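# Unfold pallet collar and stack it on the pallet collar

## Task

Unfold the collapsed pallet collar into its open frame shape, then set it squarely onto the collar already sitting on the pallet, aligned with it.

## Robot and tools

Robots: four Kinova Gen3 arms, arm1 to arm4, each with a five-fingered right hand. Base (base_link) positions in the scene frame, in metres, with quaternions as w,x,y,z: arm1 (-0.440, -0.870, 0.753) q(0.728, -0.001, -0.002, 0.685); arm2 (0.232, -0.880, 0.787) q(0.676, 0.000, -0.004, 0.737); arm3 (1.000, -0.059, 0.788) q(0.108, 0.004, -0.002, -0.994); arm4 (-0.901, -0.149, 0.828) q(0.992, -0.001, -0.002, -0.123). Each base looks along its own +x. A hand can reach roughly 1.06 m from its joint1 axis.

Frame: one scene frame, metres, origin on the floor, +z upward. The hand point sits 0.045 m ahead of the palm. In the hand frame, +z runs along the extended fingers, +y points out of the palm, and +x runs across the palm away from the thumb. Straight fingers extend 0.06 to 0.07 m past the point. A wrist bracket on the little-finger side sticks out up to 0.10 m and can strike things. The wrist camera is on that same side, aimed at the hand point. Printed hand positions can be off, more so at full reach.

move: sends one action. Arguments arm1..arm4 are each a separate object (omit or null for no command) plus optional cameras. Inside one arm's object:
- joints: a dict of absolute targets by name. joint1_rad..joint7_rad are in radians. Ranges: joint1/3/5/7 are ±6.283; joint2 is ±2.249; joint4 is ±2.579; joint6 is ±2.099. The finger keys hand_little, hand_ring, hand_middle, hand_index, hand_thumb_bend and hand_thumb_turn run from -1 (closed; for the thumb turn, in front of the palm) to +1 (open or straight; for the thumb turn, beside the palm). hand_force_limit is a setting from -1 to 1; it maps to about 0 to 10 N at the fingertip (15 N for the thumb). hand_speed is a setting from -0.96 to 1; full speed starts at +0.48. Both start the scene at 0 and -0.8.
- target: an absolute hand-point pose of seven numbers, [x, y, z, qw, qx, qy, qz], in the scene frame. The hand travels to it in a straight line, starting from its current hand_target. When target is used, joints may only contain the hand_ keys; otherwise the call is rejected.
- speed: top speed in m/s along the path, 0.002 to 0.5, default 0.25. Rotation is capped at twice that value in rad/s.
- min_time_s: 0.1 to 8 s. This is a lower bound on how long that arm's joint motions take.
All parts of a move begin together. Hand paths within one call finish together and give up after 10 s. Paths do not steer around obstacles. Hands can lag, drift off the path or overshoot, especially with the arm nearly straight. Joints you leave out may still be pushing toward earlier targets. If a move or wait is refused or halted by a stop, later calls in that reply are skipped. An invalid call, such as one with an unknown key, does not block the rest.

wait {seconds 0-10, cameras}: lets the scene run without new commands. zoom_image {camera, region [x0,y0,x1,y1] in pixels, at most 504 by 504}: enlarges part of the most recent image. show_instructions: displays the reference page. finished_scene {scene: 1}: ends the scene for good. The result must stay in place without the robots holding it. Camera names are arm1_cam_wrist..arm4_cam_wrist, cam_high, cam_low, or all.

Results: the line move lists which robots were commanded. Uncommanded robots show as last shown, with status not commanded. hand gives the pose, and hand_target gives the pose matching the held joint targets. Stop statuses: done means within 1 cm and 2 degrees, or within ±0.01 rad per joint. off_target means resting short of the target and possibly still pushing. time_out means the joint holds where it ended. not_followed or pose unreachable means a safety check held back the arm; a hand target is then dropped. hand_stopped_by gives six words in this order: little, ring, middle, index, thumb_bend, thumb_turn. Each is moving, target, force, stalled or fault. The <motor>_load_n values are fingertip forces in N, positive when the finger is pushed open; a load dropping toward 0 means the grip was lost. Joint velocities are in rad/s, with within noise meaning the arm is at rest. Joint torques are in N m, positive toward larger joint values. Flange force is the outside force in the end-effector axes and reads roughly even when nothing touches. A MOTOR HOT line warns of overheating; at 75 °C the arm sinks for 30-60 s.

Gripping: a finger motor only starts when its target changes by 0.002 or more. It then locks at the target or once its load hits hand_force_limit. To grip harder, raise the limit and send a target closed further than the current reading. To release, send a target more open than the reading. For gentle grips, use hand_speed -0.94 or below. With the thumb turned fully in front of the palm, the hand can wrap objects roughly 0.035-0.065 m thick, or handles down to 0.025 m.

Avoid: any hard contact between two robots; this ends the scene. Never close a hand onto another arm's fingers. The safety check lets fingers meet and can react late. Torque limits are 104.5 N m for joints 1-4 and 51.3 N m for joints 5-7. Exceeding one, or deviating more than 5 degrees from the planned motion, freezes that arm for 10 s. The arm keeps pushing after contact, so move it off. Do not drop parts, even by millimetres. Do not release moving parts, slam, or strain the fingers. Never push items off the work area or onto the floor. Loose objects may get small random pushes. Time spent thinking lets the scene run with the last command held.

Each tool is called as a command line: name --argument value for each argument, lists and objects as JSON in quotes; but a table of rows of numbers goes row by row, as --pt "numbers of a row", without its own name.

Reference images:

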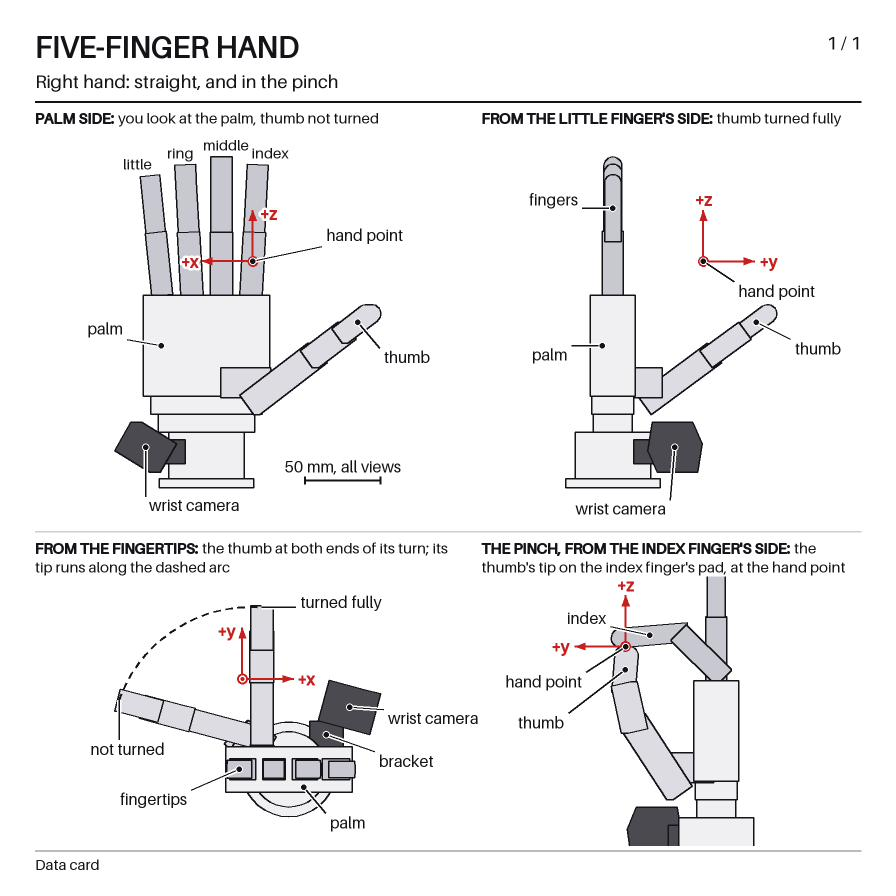

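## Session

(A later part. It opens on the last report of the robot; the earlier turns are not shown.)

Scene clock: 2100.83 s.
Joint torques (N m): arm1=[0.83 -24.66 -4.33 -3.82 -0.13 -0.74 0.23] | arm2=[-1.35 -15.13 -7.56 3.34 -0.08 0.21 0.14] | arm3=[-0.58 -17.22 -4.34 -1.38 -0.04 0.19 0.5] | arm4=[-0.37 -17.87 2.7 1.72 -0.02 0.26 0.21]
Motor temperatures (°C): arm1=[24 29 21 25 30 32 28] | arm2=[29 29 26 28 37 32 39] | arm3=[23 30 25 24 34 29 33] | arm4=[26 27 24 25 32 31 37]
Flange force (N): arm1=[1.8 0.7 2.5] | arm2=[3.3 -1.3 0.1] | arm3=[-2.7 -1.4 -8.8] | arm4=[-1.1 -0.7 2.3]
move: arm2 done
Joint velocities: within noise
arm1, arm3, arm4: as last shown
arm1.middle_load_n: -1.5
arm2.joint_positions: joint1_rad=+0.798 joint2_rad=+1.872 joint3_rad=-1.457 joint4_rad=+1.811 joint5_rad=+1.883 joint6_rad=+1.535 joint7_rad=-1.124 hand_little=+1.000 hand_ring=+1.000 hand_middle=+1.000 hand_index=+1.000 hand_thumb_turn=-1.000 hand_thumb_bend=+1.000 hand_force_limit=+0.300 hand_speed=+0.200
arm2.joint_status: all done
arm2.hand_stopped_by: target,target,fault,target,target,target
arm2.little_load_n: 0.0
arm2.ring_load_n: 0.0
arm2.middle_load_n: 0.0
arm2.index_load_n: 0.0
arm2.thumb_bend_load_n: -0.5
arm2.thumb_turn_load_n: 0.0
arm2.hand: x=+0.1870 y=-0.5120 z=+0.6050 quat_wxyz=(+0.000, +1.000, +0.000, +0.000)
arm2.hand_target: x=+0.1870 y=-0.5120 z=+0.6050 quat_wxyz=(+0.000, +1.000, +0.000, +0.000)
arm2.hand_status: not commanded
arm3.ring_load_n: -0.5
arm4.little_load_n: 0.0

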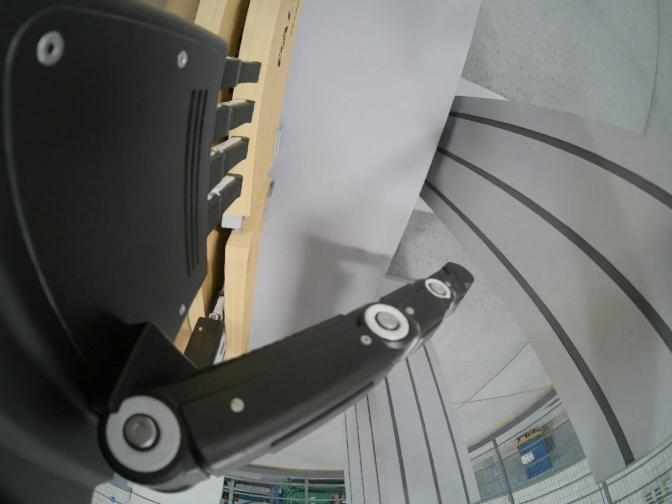

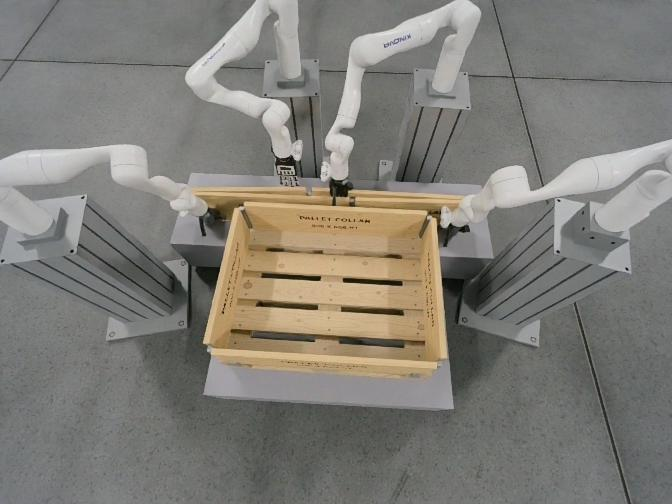

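move --arm2 '{"target":[0.092,-0.4985,0.600,0,1,0,0],"speed":0.08}' --cameras '["arm2_cam_wrist","arm1_cam_wrist"]'

zoom_image --camera "arm2_cam_wrist" --region '[180, 0, 400, 300]'

Scene clock: 2195.63 s.
Joint torques (N m): arm1=[0.7 -24.52 -4.23 -3.78 -0.13 -0.71 0.19] | arm2=[-1.4 -15.72 -7.87 3.4 -0.07 0.24 0.12] | arm3=[-0.58 -17.23 -4.34 -1.39 -0.05 0.19 0.47] | arm4=[-0.41 -17.95 2.66 1.66 -0.04 0.28 0.19]
Motor temperatures (°C): arm1=[24 29 21 25 30 32 28] | arm2=[29 29 26 28 37 32 39] | arm3=[23 29 26 24 34 29 33] | arm4=[26 27 24 25 32 31 37]
Flange force (N): arm1=[1.4 0.6 2.3] | arm2=[3.1 -1.8 0.2] | arm3=[-2.8 -1.4 -8.8] | arm4=[-0.8 -0.8 2.3]
move: arm2 done
Joint velocities: within noise
arm1, arm3, arm4: as last shown
arm2.joint_positions: joint1_rad=+0.558 joint2_rad=+1.895 joint3_rad=-1.500 joint4_rad=+1.715 joint5_rad=+1.894 joint6_rad=+1.548 joint7_rad=-1.259 hand_little=+1.000 hand_ring=+1.000 hand_middle=+1.000 hand_index=+1.000 hand_thumb_turn=-1.000 hand_thumb_bend=+1.000 hand_force_limit=+0.300 hand_speed=+0.200
arm2.joint_status: not commanded
arm2.hand_stopped_by: target,target,fault,target,target,target
arm2.little_load_n: 0.0
arm2.ring_load_n: 0.0
arm2.middle_load_n: 0.0
arm2.index_load_n: 0.0
arm2.thumb_bend_load_n: 0.0
arm2.thumb_turn_load_n: 0.0
arm2.hand: x=+0.0920 y=-0.4985 z=+0.6000 quat_wxyz=(+0.000, +1.000, +0.000, +0.000)
arm2.hand_target: x=+0.0920 y=-0.4985 z=+0.6000 quat_wxyz=(+0.000, +1.000, +0.000, +0.000)
arm2.hand_status: done (0.000 m and 0.0 deg from the pose sent, 0.096 m and 0.0 deg at the start)
pictures: arm1_cam_wrist, arm2_cam_wrist

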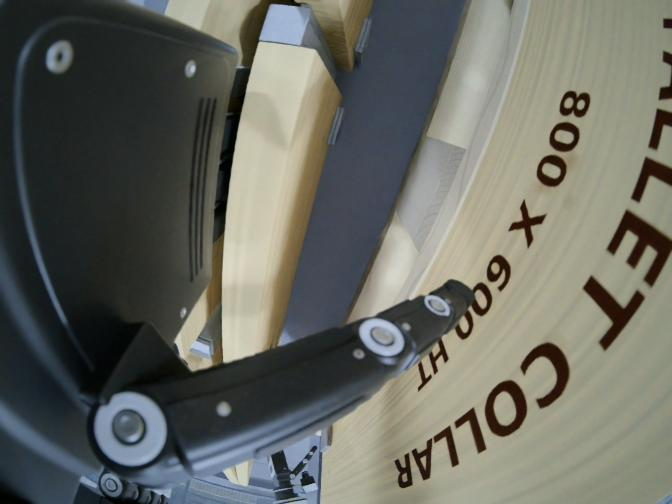

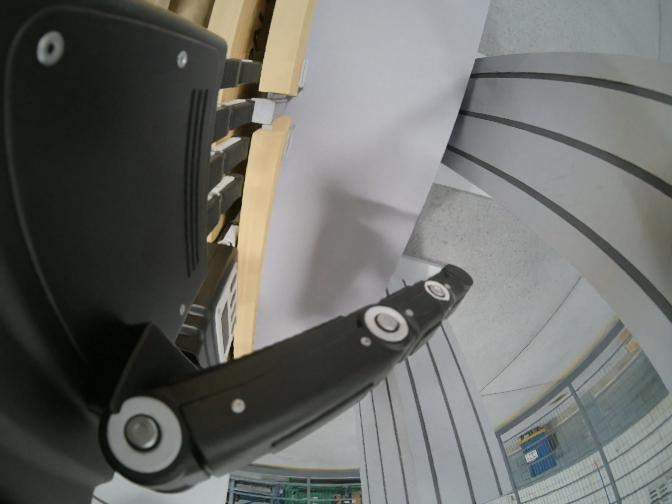

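Scaled by 1.680 from the camera's image (finer frame: 960x720).

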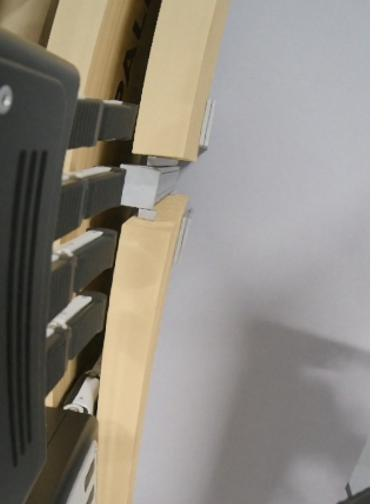

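move --arm1 '{"target":[0.030,-0.374,0.512,0,0,1,0],"speed":0.03}'

move --arm1 '{"target":[0.030,-0.374,0.605,0,0,1,0],"speed":0.08}'

move --arm1 '{"target":[-0.080,-0.372,0.600,0,0,1,0],"speed":0.08}' --cameras '["arm2_cam_wrist","arm1_cam_wrist","cam_high"]'

zoom_image --camera "arm1_cam_wrist" --region '[180, 0, 400, 300]'

zoom_image --camera "arm2_cam_wrist" --region '[180, 0, 400, 300]'

zoom_image --camera "cam_high" --region '[160, 140, 500, 270]'

Scene clock: 2219.63 s.
Joint torques (N m): arm1=[1.45 -24.7 -3.66 -4.05 0.17 -0.93 0.24] | arm2=[-1.32 -15.71 -7.75 3.49 -0.09 0.2 0.1] | arm3=[-0.57 -17.23 -4.34 -1.38 -0.06 0.2 0.49] | arm4=[-0.45 -18 2.65 1.65 -0.03 0.24 0.22]
Motor temperatures (°C): arm1=[24 29 21 25 30 32 28] | arm2=[29 28 26 28 37 32 39] | arm3=[23 29 26 24 34 29 33] | arm4=[26 27 24 25 32 31 37]
Flange force (N): arm1=[2.7 1.2 2.4] | arm2=[2.8 -2.2 0.1] | arm3=[-2.7 -1.4 -8.8] | arm4=[-0.9 -0.8 2.5]
move: arm1 done
Joint velocities: within noise
arm1.joint_positions: joint1_rad=+0.927 joint2_rad=+1.550 joint3_rad=-0.596 joint4_rad=+0.952 joint5_rad=-2.301 joint6_rad=-0.851 joint7_rad=+0.335 hand_little=+1.000 hand_ring=+0.999 hand_middle=+0.998 hand_index=+1.000 hand_thumb_turn=-1.000 hand_thumb_bend=+1.000 hand_force_limit=+0.300 hand_speed=-0.600
arm1.joint_status: not commanded
arm1.hand_stopped_by: target,target,target,target,target,target
arm1.little_load_n: 0.0
arm1.ring_load_n: 0.0
arm1.middle_load_n: -3.0
arm1.index_load_n: 0.0
arm1.thumb_bend_load_n: 0.0
arm1.thumb_turn_load_n: 0.0
arm1.hand: x=+0.0300 y=-0.3740 z=+0.5120 quat_wxyz=(+0.000, +0.000, -1.000, +0.000)
arm1.hand_target: x=+0.0300 y=-0.3740 z=+0.5120 quat_wxyz=(+0.000, +0.000, -1.000, +0.000)
arm1.hand_status: done (0.000 m and 0.0 deg from the pose sent, 0.004 m and 0.0 deg at the start)
arm2, arm3, arm4: as last shown
arm3.ring_load_n: 0.0
pictures: none

Scene clock: 2221.30 s.
Joint torques (N m): arm1=[0.8 -25 -4.68 -4.54 -0.05 -0.42 0.21] | arm2=[-1.4 -15.78 -7.77 3.41 -0.11 0.19 0.12] | arm3=[-0.57 -17.19 -4.32 -1.36 -0.04 0.18 0.47] | arm4=[-0.45 -17.91 2.65 1.67 -0.02 0.2 0.23]
Motor temperatures (°C): arm1=[24 29 21 25 30 32 28] | arm2=[29 28 26 28 37 32 39] | arm3=[23 29 26 24 34 29 33] | arm4=[26 27 24 25 32 31 37]
Flange force (N): arm1=[2.0 0.3 2.9] | arm2=[3.0 -1.8 0.1] | arm3=[-2.6 -1.5 -8.8] | arm4=[-1.2 -0.9 2.4]
move: arm1 not_followed
Joint velocities: within noise
arm1.joint_positions: joint1_rad=+0.948 joint2_rad=+1.434 joint3_rad=-0.614 joint4_rad=+1.042 joint5_rad=-2.321 joint6_rad=-0.892 joint7_rad=+0.316 hand_little=+1.000 hand_ring=+0.999 hand_middle=+0.998 hand_index=+1.000 hand_thumb_turn=-1.000 hand_thumb_bend=+1.000 hand_force_limit=+0.300 hand_speed=-0.600
arm1.joint_status: not commanded
arm1.hand_stopped_by: target,target,target,target,target,target
arm1.little_load_n: 0.0
arm1.ring_load_n: 0.0
arm1.middle_load_n: -1.5
arm1.index_load_n: 0.0
arm1.thumb_bend_load_n: 0.0
arm1.thumb_turn_load_n: 0.0
arm1.hand: x=+0.0300 y=-0.3740 z=+0.5704 quat_wxyz=(+0.000, +0.000, -1.000, +0.000)
arm1.hand_target: x=+0.0300 y=-0.3740 z=+0.5704 quat_wxyz=(+0.000, +0.000, -1.000, +0.000)
arm1.hand_status: not_followed (0.035 m and 0.0 deg from the pose sent, 0.093 m and 0.0 deg at the start)
arm2.joint_positions: joint1_rad=+0.558 joint2_rad=+1.895 joint3_rad=-1.500 joint4_rad=+1.715 joint5_rad=+1.894 joint6_rad=+1.548 joint7_rad=-1.259 hand_little=+1.000 hand_ring=+1.000 hand_middle=+1.000 hand_index=+1.000 hand_thumb_turn=-1.000 hand_thumb_bend=+1.000 hand_force_limit=+0.300 hand_speed=+0.200
arm2.joint_status: not commanded
arm2.hand_stopped_by: target,target,fault,target,target,target
arm2.little_load_n: 0.0
arm2.ring_load_n: 0.0
arm2.middle_load_n: 0.0
arm2.index_load_n: 0.0
arm2.thumb_bend_load_n: 0.0
arm2.thumb_turn_load_n: 0.0
arm2.hand: x=+0.0920 y=-0.4985 z=+0.6000 quat_wxyz=(+0.000, +1.000, +0.000, +0.000)
arm2.hand_target: x=+0.0920 y=-0.4985 z=+0.6000 quat_wxyz=(+0.000, +1.000, +0.000, +0.000)
arm2.hand_status: not commanded
arm3, arm4: as last shown
arm4.middle_load_n: -0.5
pictures: none
pose unreachable (arm1 arm): on one or more control steps of this call this arm could not follow its commanded pose, so it was not sent that pose on those steps. On the call's last step it was still not sent that pose. It may still have moved: this result reports where it is.
cause: moving toward the commanded pose would bring a part of the arm too close to another arm (this arm's hand and the arm2 arm's hand, 10 mm apart when this arm was first held).

Scene clock: 2223.23 s.
Joint torques (N m): arm1=[0.21 -23.17 -5.3 -3.83 -0.23 -0.03 0.23] | arm2=[-1.33 -15.7 -7.83 3.43 -0.1 0.2 0.11] | arm3=[-1.06 -17.48 -5.07 -1.4 -0.07 0.19 0.46] | arm4=[-0.47 -17.93 2.68 1.68 -0.04 0.26 0.19]
Motor temperatures (°C): arm1=[24 29 21 25 30 32 28] | arm2=[29 28 26 28 37 32 39] | arm3=[23 29 26 24 34 29 33] | arm4=[26 27 24 25 32 31 37]
Flange force (N): arm1=[1.7 -1.0 4.2] | arm2=[2.9 -1.9 0.1] | arm3=[-2.4 -0.2 -8.7] | arm4=[-1.1 -1.0 2.4]
move: arm1 done
Joint velocities: within noise
arm1.joint_positions: joint1_rad=+0.850 joint2_rad=+1.272 joint3_rad=-0.564 joint4_rad=+1.408 joint5_rad=-2.268 joint6_rad=-0.726 joint7_rad=-0.006 hand_little=+1.000 hand_ring=+0.999 hand_middle=+0.998 hand_index=+1.000 hand_thumb_turn=-1.000 hand_thumb_bend=+1.000 hand_force_limit=+0.300 hand_speed=-0.600
arm1.joint_status: not commanded
arm1.hand_stopped_by: target,target,target,target,target,target
arm1.little_load_n: 0.0
arm1.ring_load_n: 0.0
arm1.middle_load_n: 0.0
arm1.index_load_n: 0.0
arm1.thumb_bend_load_n: 0.0
arm1.thumb_turn_load_n: 0.0
arm1.hand: x=-0.0800 y=-0.3720 z=+0.6000 quat_wxyz=(+0.000, +0.000, -1.000, +0.000)
arm1.hand_target: x=-0.0800 y=-0.3720 z=+0.6000 quat_wxyz=(+0.000, +0.000, -1.000, +0.000)
arm1.hand_status: done (0.000 m and 0.0 deg from the pose sent, 0.114 m and 0.0 deg at the start)
arm2, arm3, arm4: as last shown
arm3.middle_load_n: -1.5
arm4.middle_load_n: 0.0
pictures: arm1_cam_wrist, arm2_cam_wrist, cam_high

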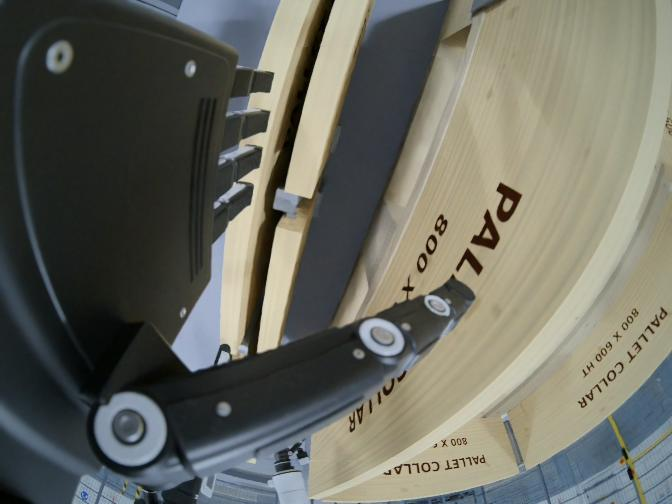

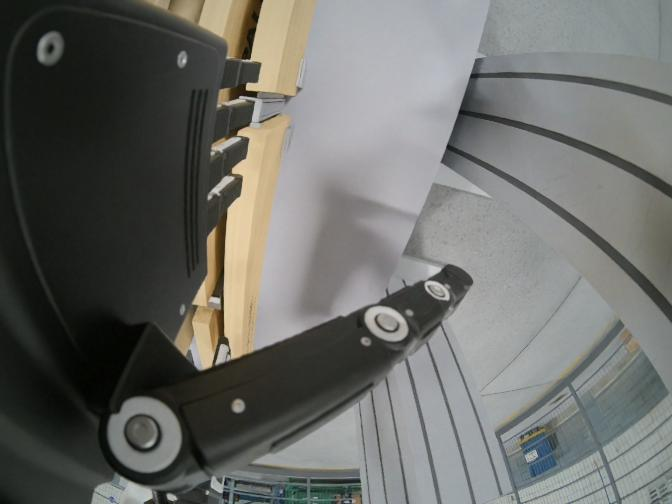

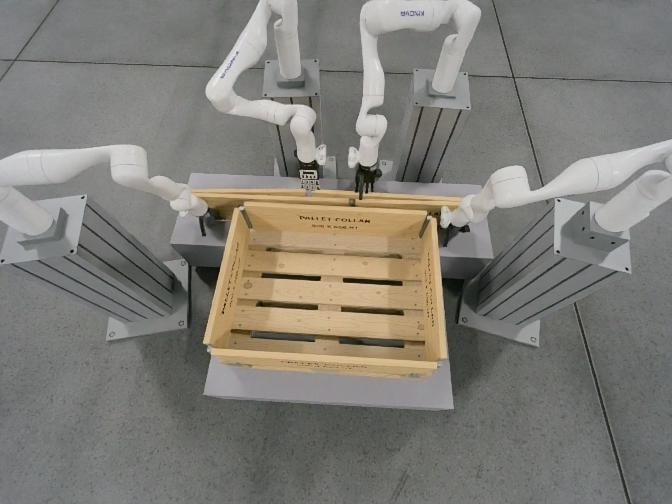

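Scaled by 1.680 from the camera's image (finer frame: 960x720).

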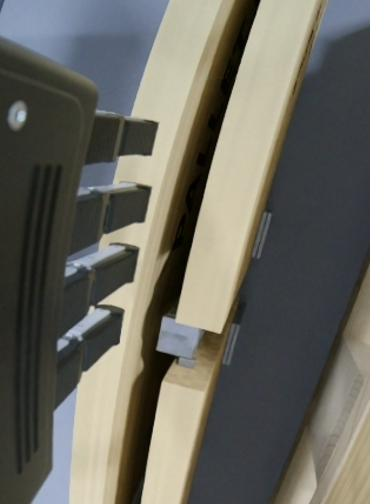

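Scaled by 1.680 from the camera's image (finer frame: 960x720).

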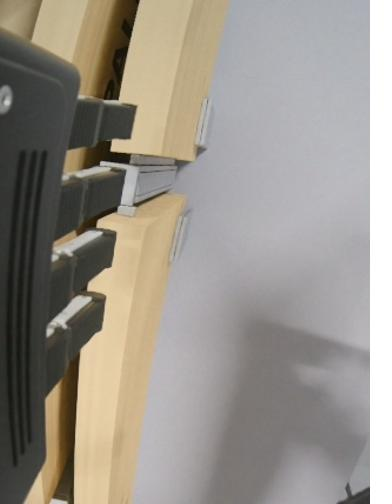

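Scaled by 1.482.

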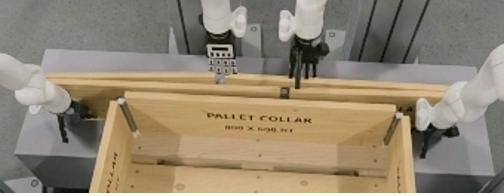

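zoom_image --camera "cam_high" --region '[180, 175, 340, 225]'

zoom_image --camera "cam_high" --region '[340, 175, 500, 225]'

Scaled by 3.150.

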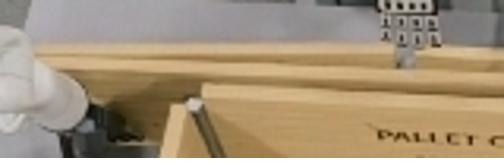

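Scaled by 3.150.

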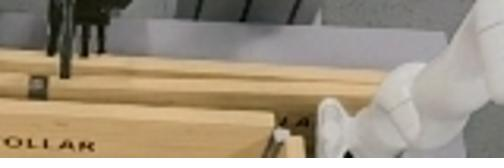

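move --arm2 '{"target":[0.172,-0.490,0.600,0,1,0,0],"speed":0.1}' --cameras '["arm2_cam_wrist","arm1_cam_wrist"]'

zoom_image --camera "arm2_cam_wrist" --region '[180, 0, 330, 200]'

Scene clock: 2307.37 s.
Joint torques (N m): arm1=[0.22 -23.16 -5.49 -3.83 -0.22 -0.07 0.27] | arm2=[-1.4 -15.65 -7.79 3.3 -0.09 0.15 0.12] | arm3=[-1.04 -17.53 -5.18 -1.43 -0.08 0.21 0.48] | arm4=[-0.41 -17.94 2.63 1.67 -0.03 0.26 0.21]
Motor temperatures (°C): arm1=[24 29 21 25 30 32 28] | arm2=[29 28 26 28 37 32 39] | arm3=[23 29 26 24 34 29 33] | arm4=[26 27 23 24 32 31 37]
Flange force (N): arm1=[2.0 -1.3 4.4] | arm2=[3.3 -1.3 -0.1] | arm3=[-2.6 -0.3 -8.7] | arm4=[-0.9 -0.8 2.4]
move: arm2 done
Joint velocities: within noise
arm1, arm3: as last shown
arm2.joint_positions: joint1_rad=+0.738 joint2_rad=+1.875 joint3_rad=-1.472 joint4_rad=+1.728 joint5_rad=+1.880 joint6_rad=+1.523 joint7_rad=-1.100 hand_little=+1.000 hand_ring=+1.000 hand_middle=+1.000 hand_index=+1.000 hand_thumb_turn=-1.000 hand_thumb_bend=+1.000 hand_force_limit=+0.300 hand_speed=+0.200
arm2.joint_status: not commanded
arm2.hand_stopped_by: target,target,fault,target,target,target
arm2.little_load_n: 0.0
arm2.ring_load_n: 0.0
arm2.middle_load_n: 0.0
arm2.index_load_n: 0.0
arm2.thumb_bend_load_n: 0.0
arm2.thumb_turn_load_n: 0.0
arm2.hand: x=+0.1720 y=-0.4900 z=+0.6000 quat_wxyz=(+0.000, +1.000, +0.000, +0.000)
arm2.hand_target: x=+0.1720 y=-0.4900 z=+0.6000 quat_wxyz=(+0.000, +1.000, +0.000, +0.000)
arm2.hand_status: done (0.000 m and 0.0 deg from the pose sent, 0.080 m and 0.0 deg at the start)
arm4.joint_positions: joint1_rad=-0.348 joint2_rad=+1.842 joint3_rad=+0.377 joint4_rad=+1.412 joint5_rad=+0.378 joint6_rad=-0.063 joint7_rad=-2.141 hand_little=+1.000 hand_ring=+1.000 hand_middle=+1.000 hand_index=+1.000 hand_thumb_turn=-1.000 hand_thumb_bend=+1.000 hand_force_limit=+0.000 hand_speed=+0.300
arm4.joint_status: not commanded
arm4.hand_stopped_by: target,target,target,target,target,target
arm4.little_load_n: 0.0
arm4.ring_load_n: 0.0
arm4.middle_load_n: 0.0
arm4.index_load_n: 0.0
arm4.thumb_bend_load_n: 0.0
arm4.thumb_turn_load_n: 0.0
arm4.hand: x=-0.4800 y=-0.3020 z=+0.3920 quat_wxyz=(+0.000, +0.000, -0.985, +0.174)
arm4.hand_target: x=-0.4800 y=-0.3020 z=+0.3920 quat_wxyz=(+0.000, +0.000, -0.985, +0.174)
arm4.hand_status: not commanded
pictures: arm1_cam_wrist, arm2_cam_wrist

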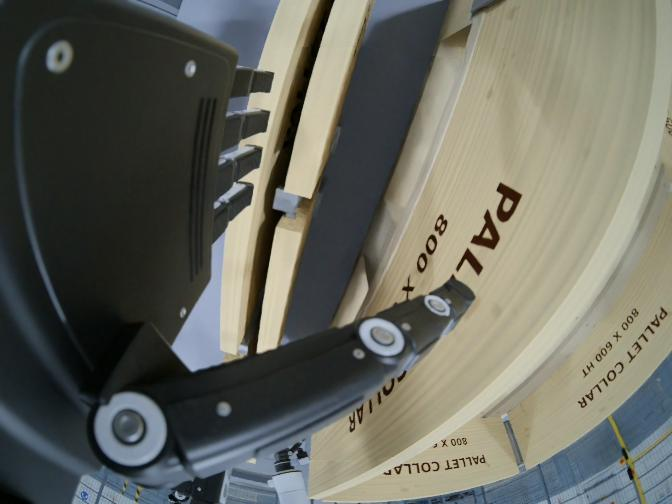

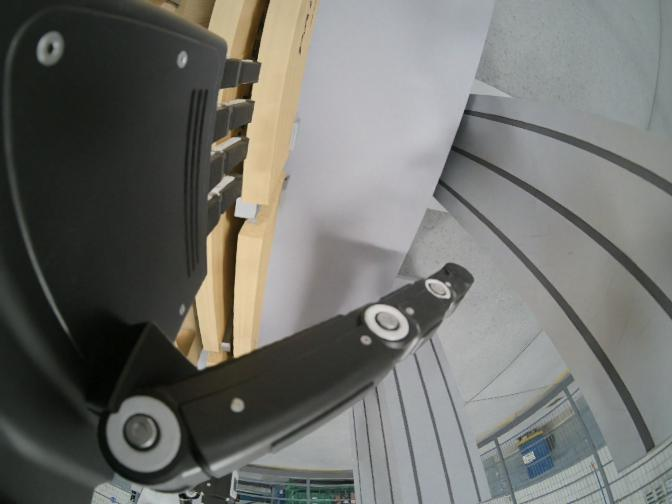

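Scaled by 2.520 from the camera's image (finer frame: 960x720).

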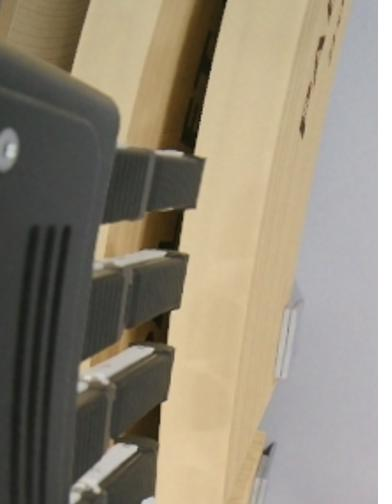

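move --arm1 '{"target":[0.036,-0.362,0.600,0,0.026,0.9997,0],"speed":0.1}' --cameras '["arm1_cam_wrist"]'

zoom_image --camera "arm1_cam_wrist" --region '[180, 0, 380, 300]'

Scene clock: 2320.53 s.
Joint torques (N m): arm1=[0.21 -25.67 -5.28 -5.16 -0.21 -0.03 0.23] | arm2=[-1.43 -15.66 -7.75 3.19 -0.09 0.19 0.1] | arm3=[-1.08 -17.49 -5.15 -1.41 -0.06 0.22 0.47] | arm4=[-0.38 -17.92 2.7 1.74 -0.02 0.28 0.23]
Motor temperatures (°C): arm1=[24 29 21 25 30 32 28] | arm2=[29 28 26 28 37 32 39] | arm3=[23 29 26 24 34 29 33] | arm4=[26 27 23 24 32 31 37]
Flange force (N): arm1=[1.6 -0.8 3.1] | arm2=[3.4 -0.9 -0.2] | arm3=[-2.5 -0.2 -8.7] | arm4=[-1.1 -0.7 2.5]
move: arm1 done
Joint velocities: within noise
arm1.joint_positions: joint1_rad=+0.931 joint2_rad=+1.397 joint3_rad=-0.625 joint4_rad=+1.012 joint5_rad=-2.356 joint6_rad=-0.949 joint7_rad=+0.285 hand_little=+1.000 hand_ring=+0.999 hand_middle=+0.998 hand_index=+1.000 hand_thumb_turn=-1.000 hand_thumb_bend=+1.000 hand_force_limit=+0.300 hand_speed=-0.600
arm1.joint_status: not commanded
arm1.hand_stopped_by: target,target,target,target,target,target
arm1.little_load_n: 0.0
arm1.ring_load_n: 0.0
arm1.middle_load_n: 0.0
arm1.index_load_n: 0.0
arm1.thumb_bend_load_n: 0.0
arm1.thumb_turn_load_n: 0.0
arm1.hand: x=+0.0360 y=-0.3620 z=+0.6000 quat_wxyz=(+0.000, -0.026, -1.000, +0.000)
arm1.hand_target: x=+0.0360 y=-0.3620 z=+0.6000 quat_wxyz=(+0.000, -0.026, -1.000, +0.000)
arm1.hand_status: done (0.000 m and 0.0 deg from the pose sent, 0.116 m and 3.0 deg at the start)
arm2, arm3, arm4: as last shown
arm4.ring_load_n: -0.5

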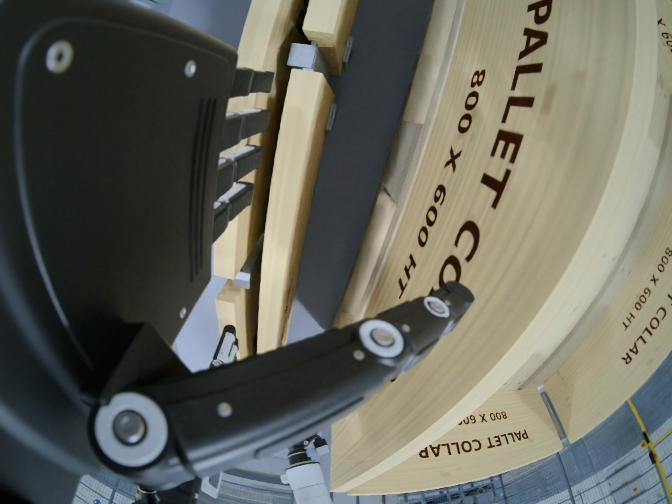

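Scaled by 1.680 from the camera's image (finer frame: 960x720).

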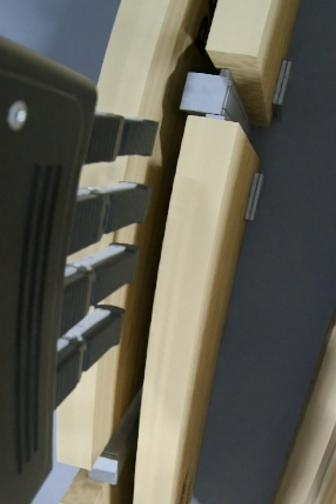

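zoom_image --camera "arm1_cam_wrist" --region '[210, 40, 330, 220]'

Scaled by 2.800 from the camera's image (finer frame: 960x720).

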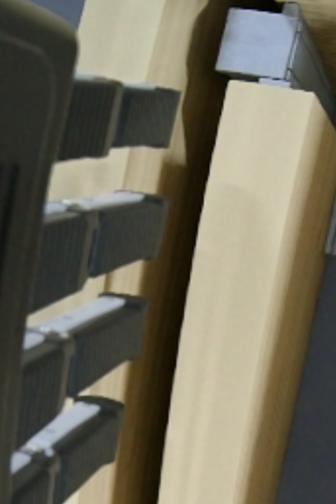

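move --arm1 '{"target":[0.036,-0.3535,0.588,0,0.018,0.9998,0],"speed":0.05}' --cameras '["arm1_cam_wrist"]'

zoom_image --camera "arm1_cam_wrist" --region '[210, 40, 330, 220]'

Scene clock: 2346.20 s.
Joint torques (N m): arm1=[0.14 -25.85 -5.19 -5.09 -0.25 -0.07 0.22] | arm2=[-1.35 -15.65 -7.81 3.18 -0.05 0.2 0.12] | arm3=[-1.09 -17.5 -5.16 -1.42 -0.04 0.23 0.46] | arm4=[-0.39 -17.89 2.63 1.72 -0.01 0.27 0.25]
Motor temperatures (°C): arm1=[24 29 21 25 30 32 28] | arm2=[29 28 26 28 37 32 39] | arm3=[23 29 26 24 34 29 33] | arm4=[26 27 23 24 32 31 37]
Flange force (N): arm1=[1.5 -0.8 3.0] | arm2=[3.2 -1.0 -0.2] | arm3=[-2.6 -0.2 -8.8] | arm4=[-0.9 -0.7 2.4]
move: arm1 done
Joint velocities: within noise
arm1.joint_positions: joint1_rad=+0.914 joint2_rad=+1.431 joint3_rad=-0.627 joint4_rad=+0.962 joint5_rad=-2.354 joint6_rad=-0.957 joint7_rad=+0.310 hand_little=+1.000 hand_ring=+0.999 hand_middle=+0.998 hand_index=+1.000 hand_thumb_turn=-1.000 hand_thumb_bend=+1.000 hand_force_limit=+0.300 hand_speed=-0.600
arm1.joint_status: not commanded
arm1.hand_stopped_by: target,target,target,target,target,target
arm1.little_load_n: 0.0
arm1.ring_load_n: 0.0
arm1.middle_load_n: 0.0
arm1.index_load_n: 0.0
arm1.thumb_bend_load_n: 0.0
arm1.thumb_turn_load_n: 0.0
arm1.hand: x=+0.0360 y=-0.3535 z=+0.5880 quat_wxyz=(+0.000, -0.018, -1.000, +0.000)
arm1.hand_target: x=+0.0360 y=-0.3535 z=+0.5880 quat_wxyz=(+0.000, -0.018, -1.000, +0.000)
arm1.hand_status: done (0.000 m and 0.0 deg from the pose sent, 0.015 m and 0.9 deg at the start)
arm2, arm4: as last shown
arm3.joint_positions: joint1_rad=-0.026 joint2_rad=+1.702 joint3_rad=-0.342 joint4_rad=+1.363 joint5_rad=-0.131 joint6_rad=-0.005 joint7_rad=+1.520 hand_little=+1.000 hand_ring=+1.000 hand_middle=+1.000 hand_index=+1.000 hand_thumb_turn=-1.000 hand_thumb_bend=+0.934 hand_force_limit=+0.000 hand_speed=+0.300
arm3.joint_status: not commanded
arm3.hand_stopped_by: target,target,target,target,target,target
arm3.little_load_n: 0.0
arm3.ring_load_n: 0.0
arm3.middle_load_n: -2.0
arm3.index_load_n: 0.0
arm3.thumb_bend_load_n: 0.0
arm3.thumb_turn_load_n: 0.5
arm3.hand: x=+0.6200 y=-0.2960 z=+0.3920 quat_wxyz=(+0.000, +0.000, -0.985, +0.174)
arm3.hand_target: x=+0.6200 y=-0.2960 z=+0.3920 quat_wxyz=(+0.000, +0.000, -0.985, +0.174)
arm3.hand_status: not commanded
arm4.ring_load_n: 0.0

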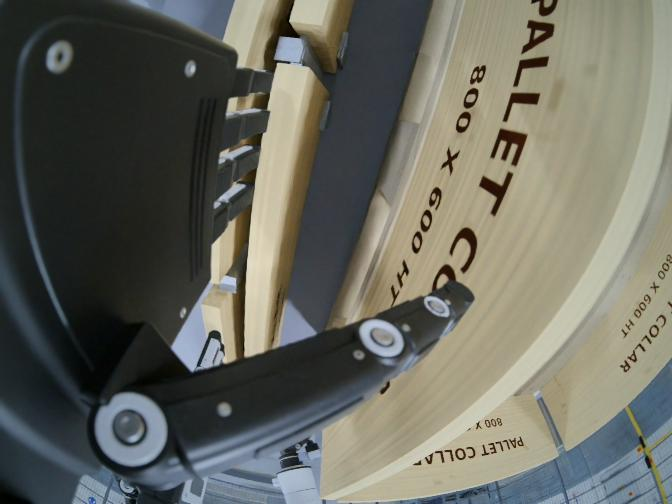

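Scaled by 2.800 from the camera's image (finer frame: 960x720).

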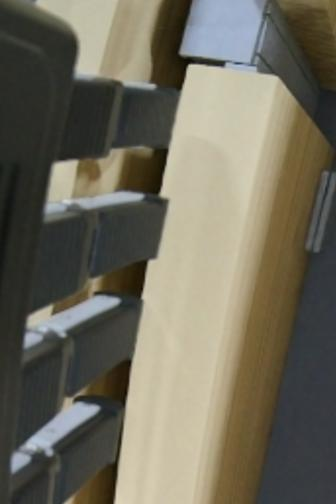

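move --arm1 '{"target":[0.036,-0.3560,0.578,0,0.018,0.9998,0],"speed":0.05}'

move --arm1 '{"target":[0.036,-0.3560,0.565,0,0.018,0.9998,0],"speed":0.05}' --cameras '["arm1_cam_wrist"]'

zoom_image --camera "arm1_cam_wrist" --region '[210, 40, 330, 220]'

Scene clock: 2353.67 s.
Joint torques (N m): arm1=[0.13 -25.89 -5.2 -5.15 -0.23 -0.01 0.22] | arm2=[-1.39 -15.66 -7.7 3.32 -0.09 0.18 0.14] | arm3=[-1.06 -17.49 -5.2 -1.44 -0.06 0.2 0.46] | arm4=[-0.39 -17.91 2.62 1.73 -0.04 0.26 0.19]
Motor temperatures (°C): arm1=[24 29 21 25 30 32 28] | arm2=[29 28 26 28 37 32 39] | arm3=[23 29 26 24 34 29 33] | arm4=[26 27 23 24 32 31 37]
Flange force (N): arm1=[1.9 -1.3 2.9] | arm2=[3.2 -1.4 -0.1] | arm3=[-2.5 -0.3 -8.8] | arm4=[-1.1 -0.8 2.4]
move: arm1 done
Joint velocities: within noise
arm1.joint_positions: joint1_rad=+0.915 joint2_rad=+1.446 joint3_rad=-0.622 joint4_rad=+0.961 joint5_rad=-2.348 joint6_rad=-0.943 joint7_rad=+0.310 hand_little=+1.000 hand_ring=+0.999 hand_middle=+0.998 hand_index=+1.000 hand_thumb_turn=-1.000 hand_thumb_bend=+1.000 hand_force_limit=+0.300 hand_speed=-0.600
arm1.joint_status: not commanded
arm1.hand_stopped_by: target,target,target,target,target,target
arm1.little_load_n: 0.0
arm1.ring_load_n: 0.5
arm1.middle_load_n: 0.0
arm1.index_load_n: 0.0
arm1.thumb_bend_load_n: 0.0
arm1.thumb_turn_load_n: 0.0
arm1.hand: x=+0.0360 y=-0.3560 z=+0.5780 quat_wxyz=(+0.000, -0.018, -1.000, +0.000)
arm1.hand_target: x=+0.0360 y=-0.3560 z=+0.5780 quat_wxyz=(+0.000, -0.018, -1.000, +0.000)
arm1.hand_status: done (0.000 m and 0.0 deg from the pose sent, 0.010 m and 0.0 deg at the start)
arm2, arm3, arm4: as last shown
arm3.middle_load_n: -1.5
arm3.thumb_turn_load_n: 0.0
arm4.index_load_n: -0.5
pictures: none

Scene clock: 2354.63 s.
Joint torques (N m): arm1=[0.11 -25.94 -5.25 -5.13 -0.23 0.18 0.22] | arm2=[-1.37 -15.7 -7.76 3.33 -0.13 0.19 0.07] | arm3=[-1.14 -17.5 -5.24 -1.45 -0.05 0.23 0.46] | arm4=[-0.4 -18.01 2.67 1.67 -0.01 0.26 0.21]
Motor temperatures (°C): arm1=[24 29 21 25 30 32 28] | arm2=[29 28 26 28 37 32 39] | arm3=[23 29 26 24 34 29 33] | arm4=[26 27 23 24 32 31 37]
Flange force (N): arm1=[1.8 -1.2 2.6] | arm2=[3.3 -1.5 0.2] | arm3=[-2.6 -0.1 -8.9] | arm4=[-0.8 -0.7 2.5]
move: arm1 done
Joint velocities: within noise
arm1.joint_positions: joint1_rad=+0.911 joint2_rad=+1.471 joint3_rad=-0.618 joint4_rad=+0.944 joint5_rad=-2.343 joint6_rad=-0.933 joint7_rad=+0.313 hand_little=+1.000 hand_ring=+0.999 hand_middle=+0.998 hand_index=+1.000 hand_thumb_turn=-1.000 hand_thumb_bend=+1.000 hand_force_limit=+0.300 hand_speed=-0.600
arm1.joint_status: not commanded
arm1.hand_stopped_by: target,target,target,target,target,target
arm1.little_load_n: 0.0
arm1.ring_load_n: 0.0
arm1.middle_load_n: 0.0
arm1.index_load_n: 0.0
arm1.thumb_bend_load_n: -0.5
arm1.thumb_turn_load_n: 0.0
arm1.hand: x=+0.0360 y=-0.3560 z=+0.5650 quat_wxyz=(+0.000, -0.018, -1.000, +0.000)
arm1.hand_target: x=+0.0360 y=-0.3560 z=+0.5650 quat_wxyz=(+0.000, -0.018, -1.000, +0.000)
arm1.hand_status: done (0.000 m and 0.0 deg from the pose sent, 0.013 m and 0.0 deg at the start)
arm2, arm3, arm4: as last shown
arm2.thumb_bend_load_n: -0.5
arm4.ring_load_n: -0.5
arm4.index_load_n: 0.0
arm4.thumb_bend_load_n: -0.5

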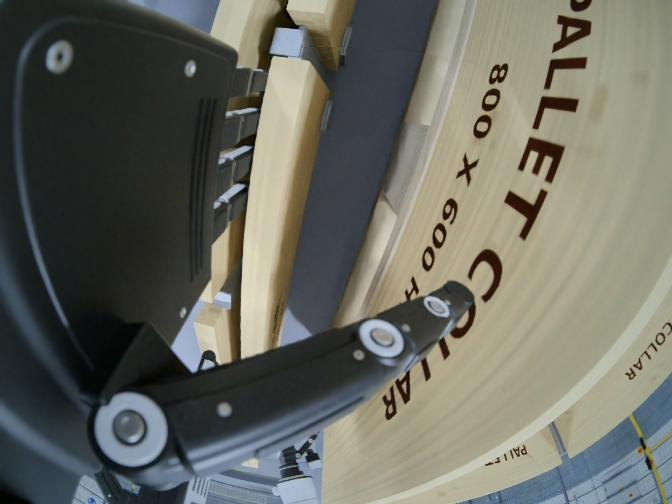

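Scaled by 2.800 from the camera's image (finer frame: 960x720).

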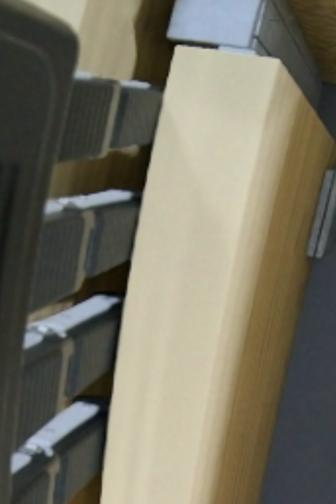

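move --arm1 '{"target":[0.036,-0.3560,0.535,0,0.018,0.9998,0],"speed":0.05}'

move --arm1 '{"target":[0.036,-0.3560,0.508,0,0.018,0.9998,0],"speed":0.05}' --cameras '["arm1_cam_wrist","arm2_cam_wrist"]'

zoom_image --camera "arm1_cam_wrist" --region '[180, 0, 400, 300]'

zoom_image --camera "arm2_cam_wrist" --region '[180, 0, 330, 200]'

Scene clock: 2362.20 s.
Joint torques (N m): arm1=[1.24 -1.18 2.5 -3.9 2.72 4.68 -0.14] | arm2=[-1.42 -15.69 -7.75 3.27 -0.08 0.2 0.13] | arm3=[-1.75 -17.23 -5.93 -1.78 -0.09 0.08 0.45] | arm4=[-0.46 -17.93 2.68 1.73 -0.02 0.25 0.2]
Motor temperatures (°C): arm1=[24 29 21 25 30 32 28] | arm2=[29 28 26 28 37 32 39] | arm3=[23 29 26 24 34 29 33] | arm4=[26 27 23 24 32 31 37]
Flange force (N): arm1=[11.4 -9.8 -50.4] | arm2=[3.3 -1.2 -0.1] | arm3=[-2.8 1.0 -11.0] | arm4=[-1.2 -0.9 2.6]
move: arm1 done
Joint velocities: within noise
arm1.joint_positions: joint1_rad=+0.900 joint2_rad=+1.530 joint3_rad=-0.610 joint4_rad=+0.897 joint5_rad=-2.334 joint6_rad=-0.912 joint7_rad=+0.324 hand_little=+1.000 hand_ring=+0.999 hand_middle=+0.998 hand_index=+1.000 hand_thumb_turn=-1.000 hand_thumb_bend=+1.000 hand_force_limit=+0.300 hand_speed=-0.600
arm1.joint_status: not commanded
arm1.hand_stopped_by: target,target,target,target,target,target
arm1.little_load_n: 0.0
arm1.ring_load_n: 0.5
arm1.middle_load_n: 0.0
arm1.index_load_n: 0.0
arm1.thumb_bend_load_n: 0.0
arm1.thumb_turn_load_n: 0.0
arm1.hand: x=+0.0360 y=-0.3559 z=+0.5350 quat_wxyz=(+0.000, -0.018, -1.000, +0.000)
arm1.hand_target: x=+0.0360 y=-0.3560 z=+0.5350 quat_wxyz=(+0.000, -0.018, -1.000, +0.000)
arm1.hand_status: done (0.000 m and 0.0 deg from the pose sent, 0.030 m and 0.0 deg at the start)
arm2, arm3, arm4: as last shown
arm2.thumb_bend_load_n: 0.0
arm3.ring_load_n: -0.5
arm3.middle_load_n: -2.5
arm3.index_load_n: -0.5
arm4.ring_load_n: 0.0
arm4.thumb_bend_load_n: 0.0
pictures: none

Scene clock: 2363.23 s.
Joint torques (N m): arm1=[-0.02 -26.16 -4.97 -4.92 -0.2 0.2 0.18] | arm2=[-1.41 -15.65 -7.74 3.32 -0.1 0.25 0.17] | arm3=[-1.08 -16.94 -4.92 -1.18 -0.05 0.34 0.46] | arm4=[-0.44 -17.94 2.61 1.71 -0.01 0.25 0.23]
Motor temperatures (°C): arm1=[24 29 21 25 30 32 28] | arm2=[29 28 26 28 37 32 39] | arm3=[23 29 26 24 34 29 33] | arm4=[26 27 23 24 32 31 37]
Flange force (N): arm1=[1.8 -1.6 2.4] | arm2=[3.2 -1.3 0.0] | arm3=[-2.3 -0.6 -9.3] | arm4=[-1.0 -0.8 2.5]
move: arm1 done
Joint velocities: within noise
arm1.joint_positions: joint1_rad=+0.889 joint2_rad=+1.586 joint3_rad=-0.605 joint4_rad=+0.846 joint5_rad=-2.329 joint6_rad=-0.898 joint7_rad=+0.339 hand_little=+1.000 hand_ring=+0.999 hand_middle=+0.998 hand_index=+1.000 hand_thumb_turn=-1.000 hand_thumb_bend=+1.000 hand_force_limit=+0.300 hand_speed=-0.600
arm1.joint_status: not commanded
arm1.hand_stopped_by: target,target,target,target,target,target
arm1.little_load_n: 0.0
arm1.ring_load_n: 0.0
arm1.middle_load_n: 0.0
arm1.index_load_n: 0.0
arm1.thumb_bend_load_n: 0.0
arm1.thumb_turn_load_n: 0.0
arm1.hand: x=+0.0360 y=-0.3560 z=+0.5080 quat_wxyz=(+0.000, -0.018, -1.000, +0.000)
arm1.hand_target: x=+0.0360 y=-0.3560 z=+0.5080 quat_wxyz=(+0.000, -0.018, -1.000, +0.000)
arm1.hand_status: done (0.000 m and 0.0 deg from the pose sent, 0.027 m and 0.0 deg at the start)
arm2, arm3, arm4: as last shown
arm3.ring_load_n: 0.0
arm3.middle_load_n: -1.0
arm3.index_load_n: 0.0

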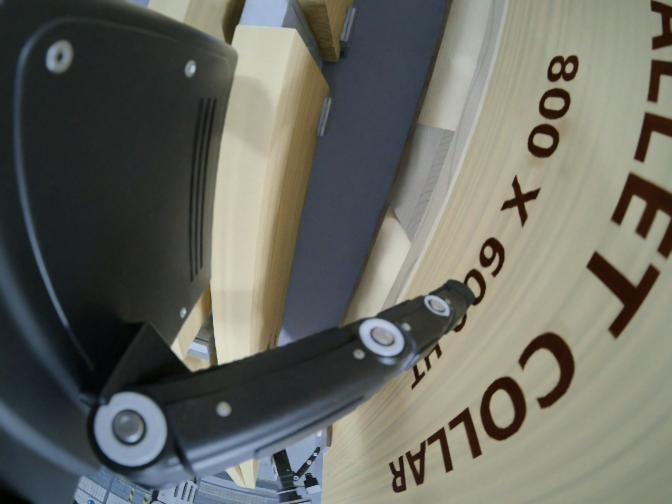

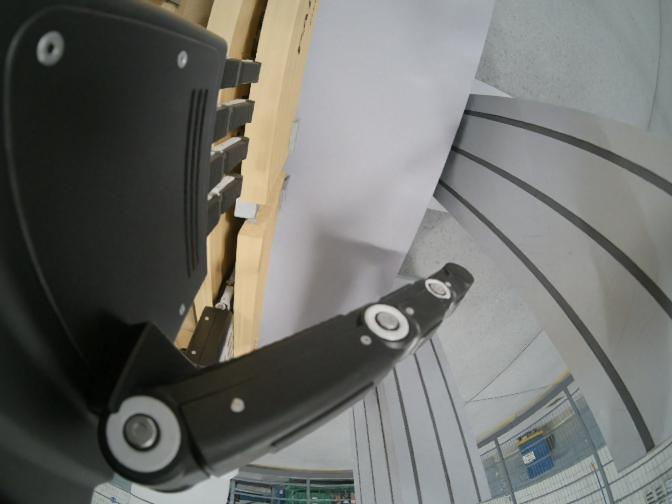

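Scaled by 1.680 from the camera's image (finer frame: 960x720).

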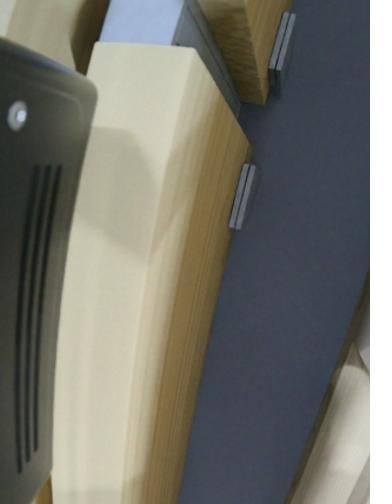

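Scaled by 2.520 from the camera's image (finer frame: 960x720).

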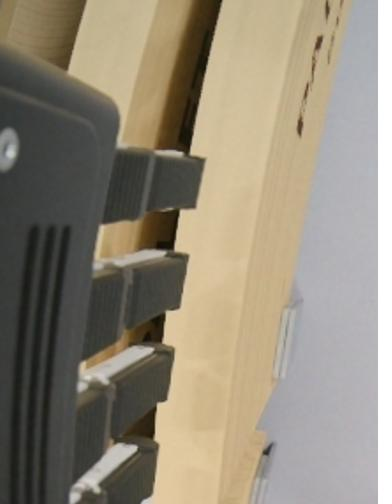

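move --arm1 '{"target":[0.036,-0.3700,0.508,0,0.018,0.9998,0],"speed":0.03}' --cameras '["arm1_cam_wrist","arm2_cam_wrist"]'

zoom_image --camera "arm2_cam_wrist" --region '[180, 0, 330, 200]'

Scene clock: 2369.97 s.
Joint torques (N m): arm1=[1.04 -25.47 -4.12 -4.44 -0.04 -0.68 0.17] | arm2=[-1.34 -15.71 -7.73 3.29 -0.09 0.16 0.09] | arm3=[-0.57 -17.22 -4.34 -1.34 -0.07 0.22 0.47] | arm4=[-0.39 -17.92 2.66 1.61 -0.07 0.24 0.19]
Motor temperatures (°C): arm1=[24 29 21 25 30 32 28] | arm2=[29 28 26 28 37 32 39] | arm3=[23 29 26 24 34 29 33] | arm4=[26 27 23 24 32 31 37]
Flange force (N): arm1=[2.7 0.0 3.0] | arm2=[3.2 -1.4 0.0] | arm3=[-2.7 -1.4 -8.7] | arm4=[-0.8 -0.9 2.1]
move: arm1 done
Joint velocities: within noise
arm1.joint_positions: joint1_rad=+0.915 joint2_rad=+1.568 joint3_rad=-0.595 joint4_rad=+0.907 joint5_rad=-2.317 joint6_rad=-0.865 joint7_rad=+0.323 hand_little=+1.000 hand_ring=+0.999 hand_middle=+0.998 hand_index=+1.000 hand_thumb_turn=-1.000 hand_thumb_bend=+1.000 hand_force_limit=+0.300 hand_speed=-0.600
arm1.joint_status: not commanded
arm1.hand_stopped_by: target,target,target,target,target,target
arm1.little_load_n: 0.0
arm1.ring_load_n: 0.0
arm1.middle_load_n: -1.0
arm1.index_load_n: -1.5
arm1.thumb_bend_load_n: 0.0
arm1.thumb_turn_load_n: 0.0
arm1.hand: x=+0.0361 y=-0.3700 z=+0.5080 quat_wxyz=(+0.000, -0.018, -1.000, +0.000)
arm1.hand_target: x=+0.0360 y=-0.3700 z=+0.5080 quat_wxyz=(+0.000, -0.018, -1.000, +0.000)
arm1.hand_status: done (0.000 m and 0.0 deg from the pose sent, 0.014 m and 0.0 deg at the start)
arm2, arm3, arm4: as last shown
arm3.middle_load_n: 0.0

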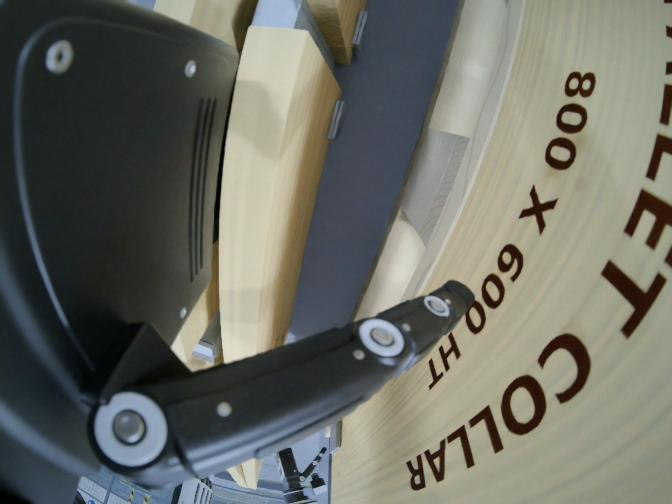

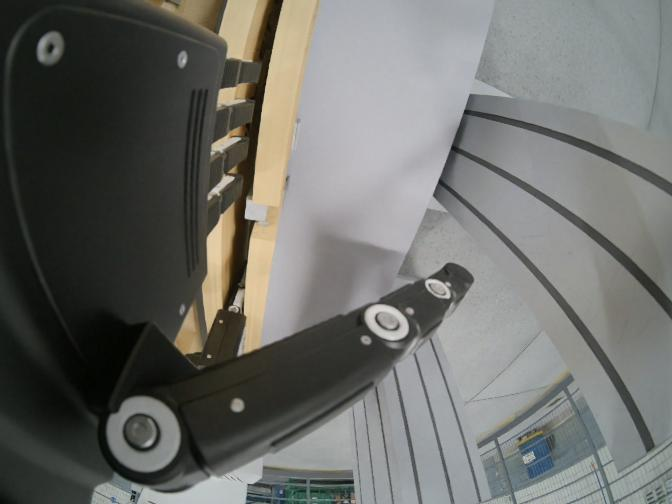

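Scaled by 2.520 from the camera's image (finer frame: 960x720).

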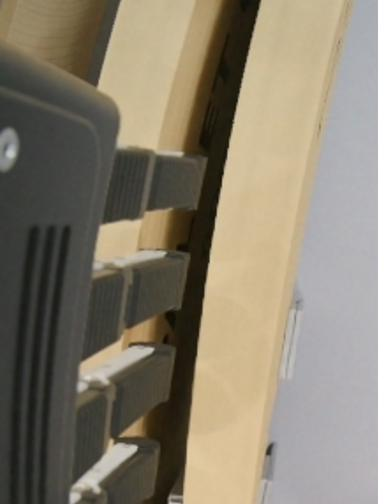

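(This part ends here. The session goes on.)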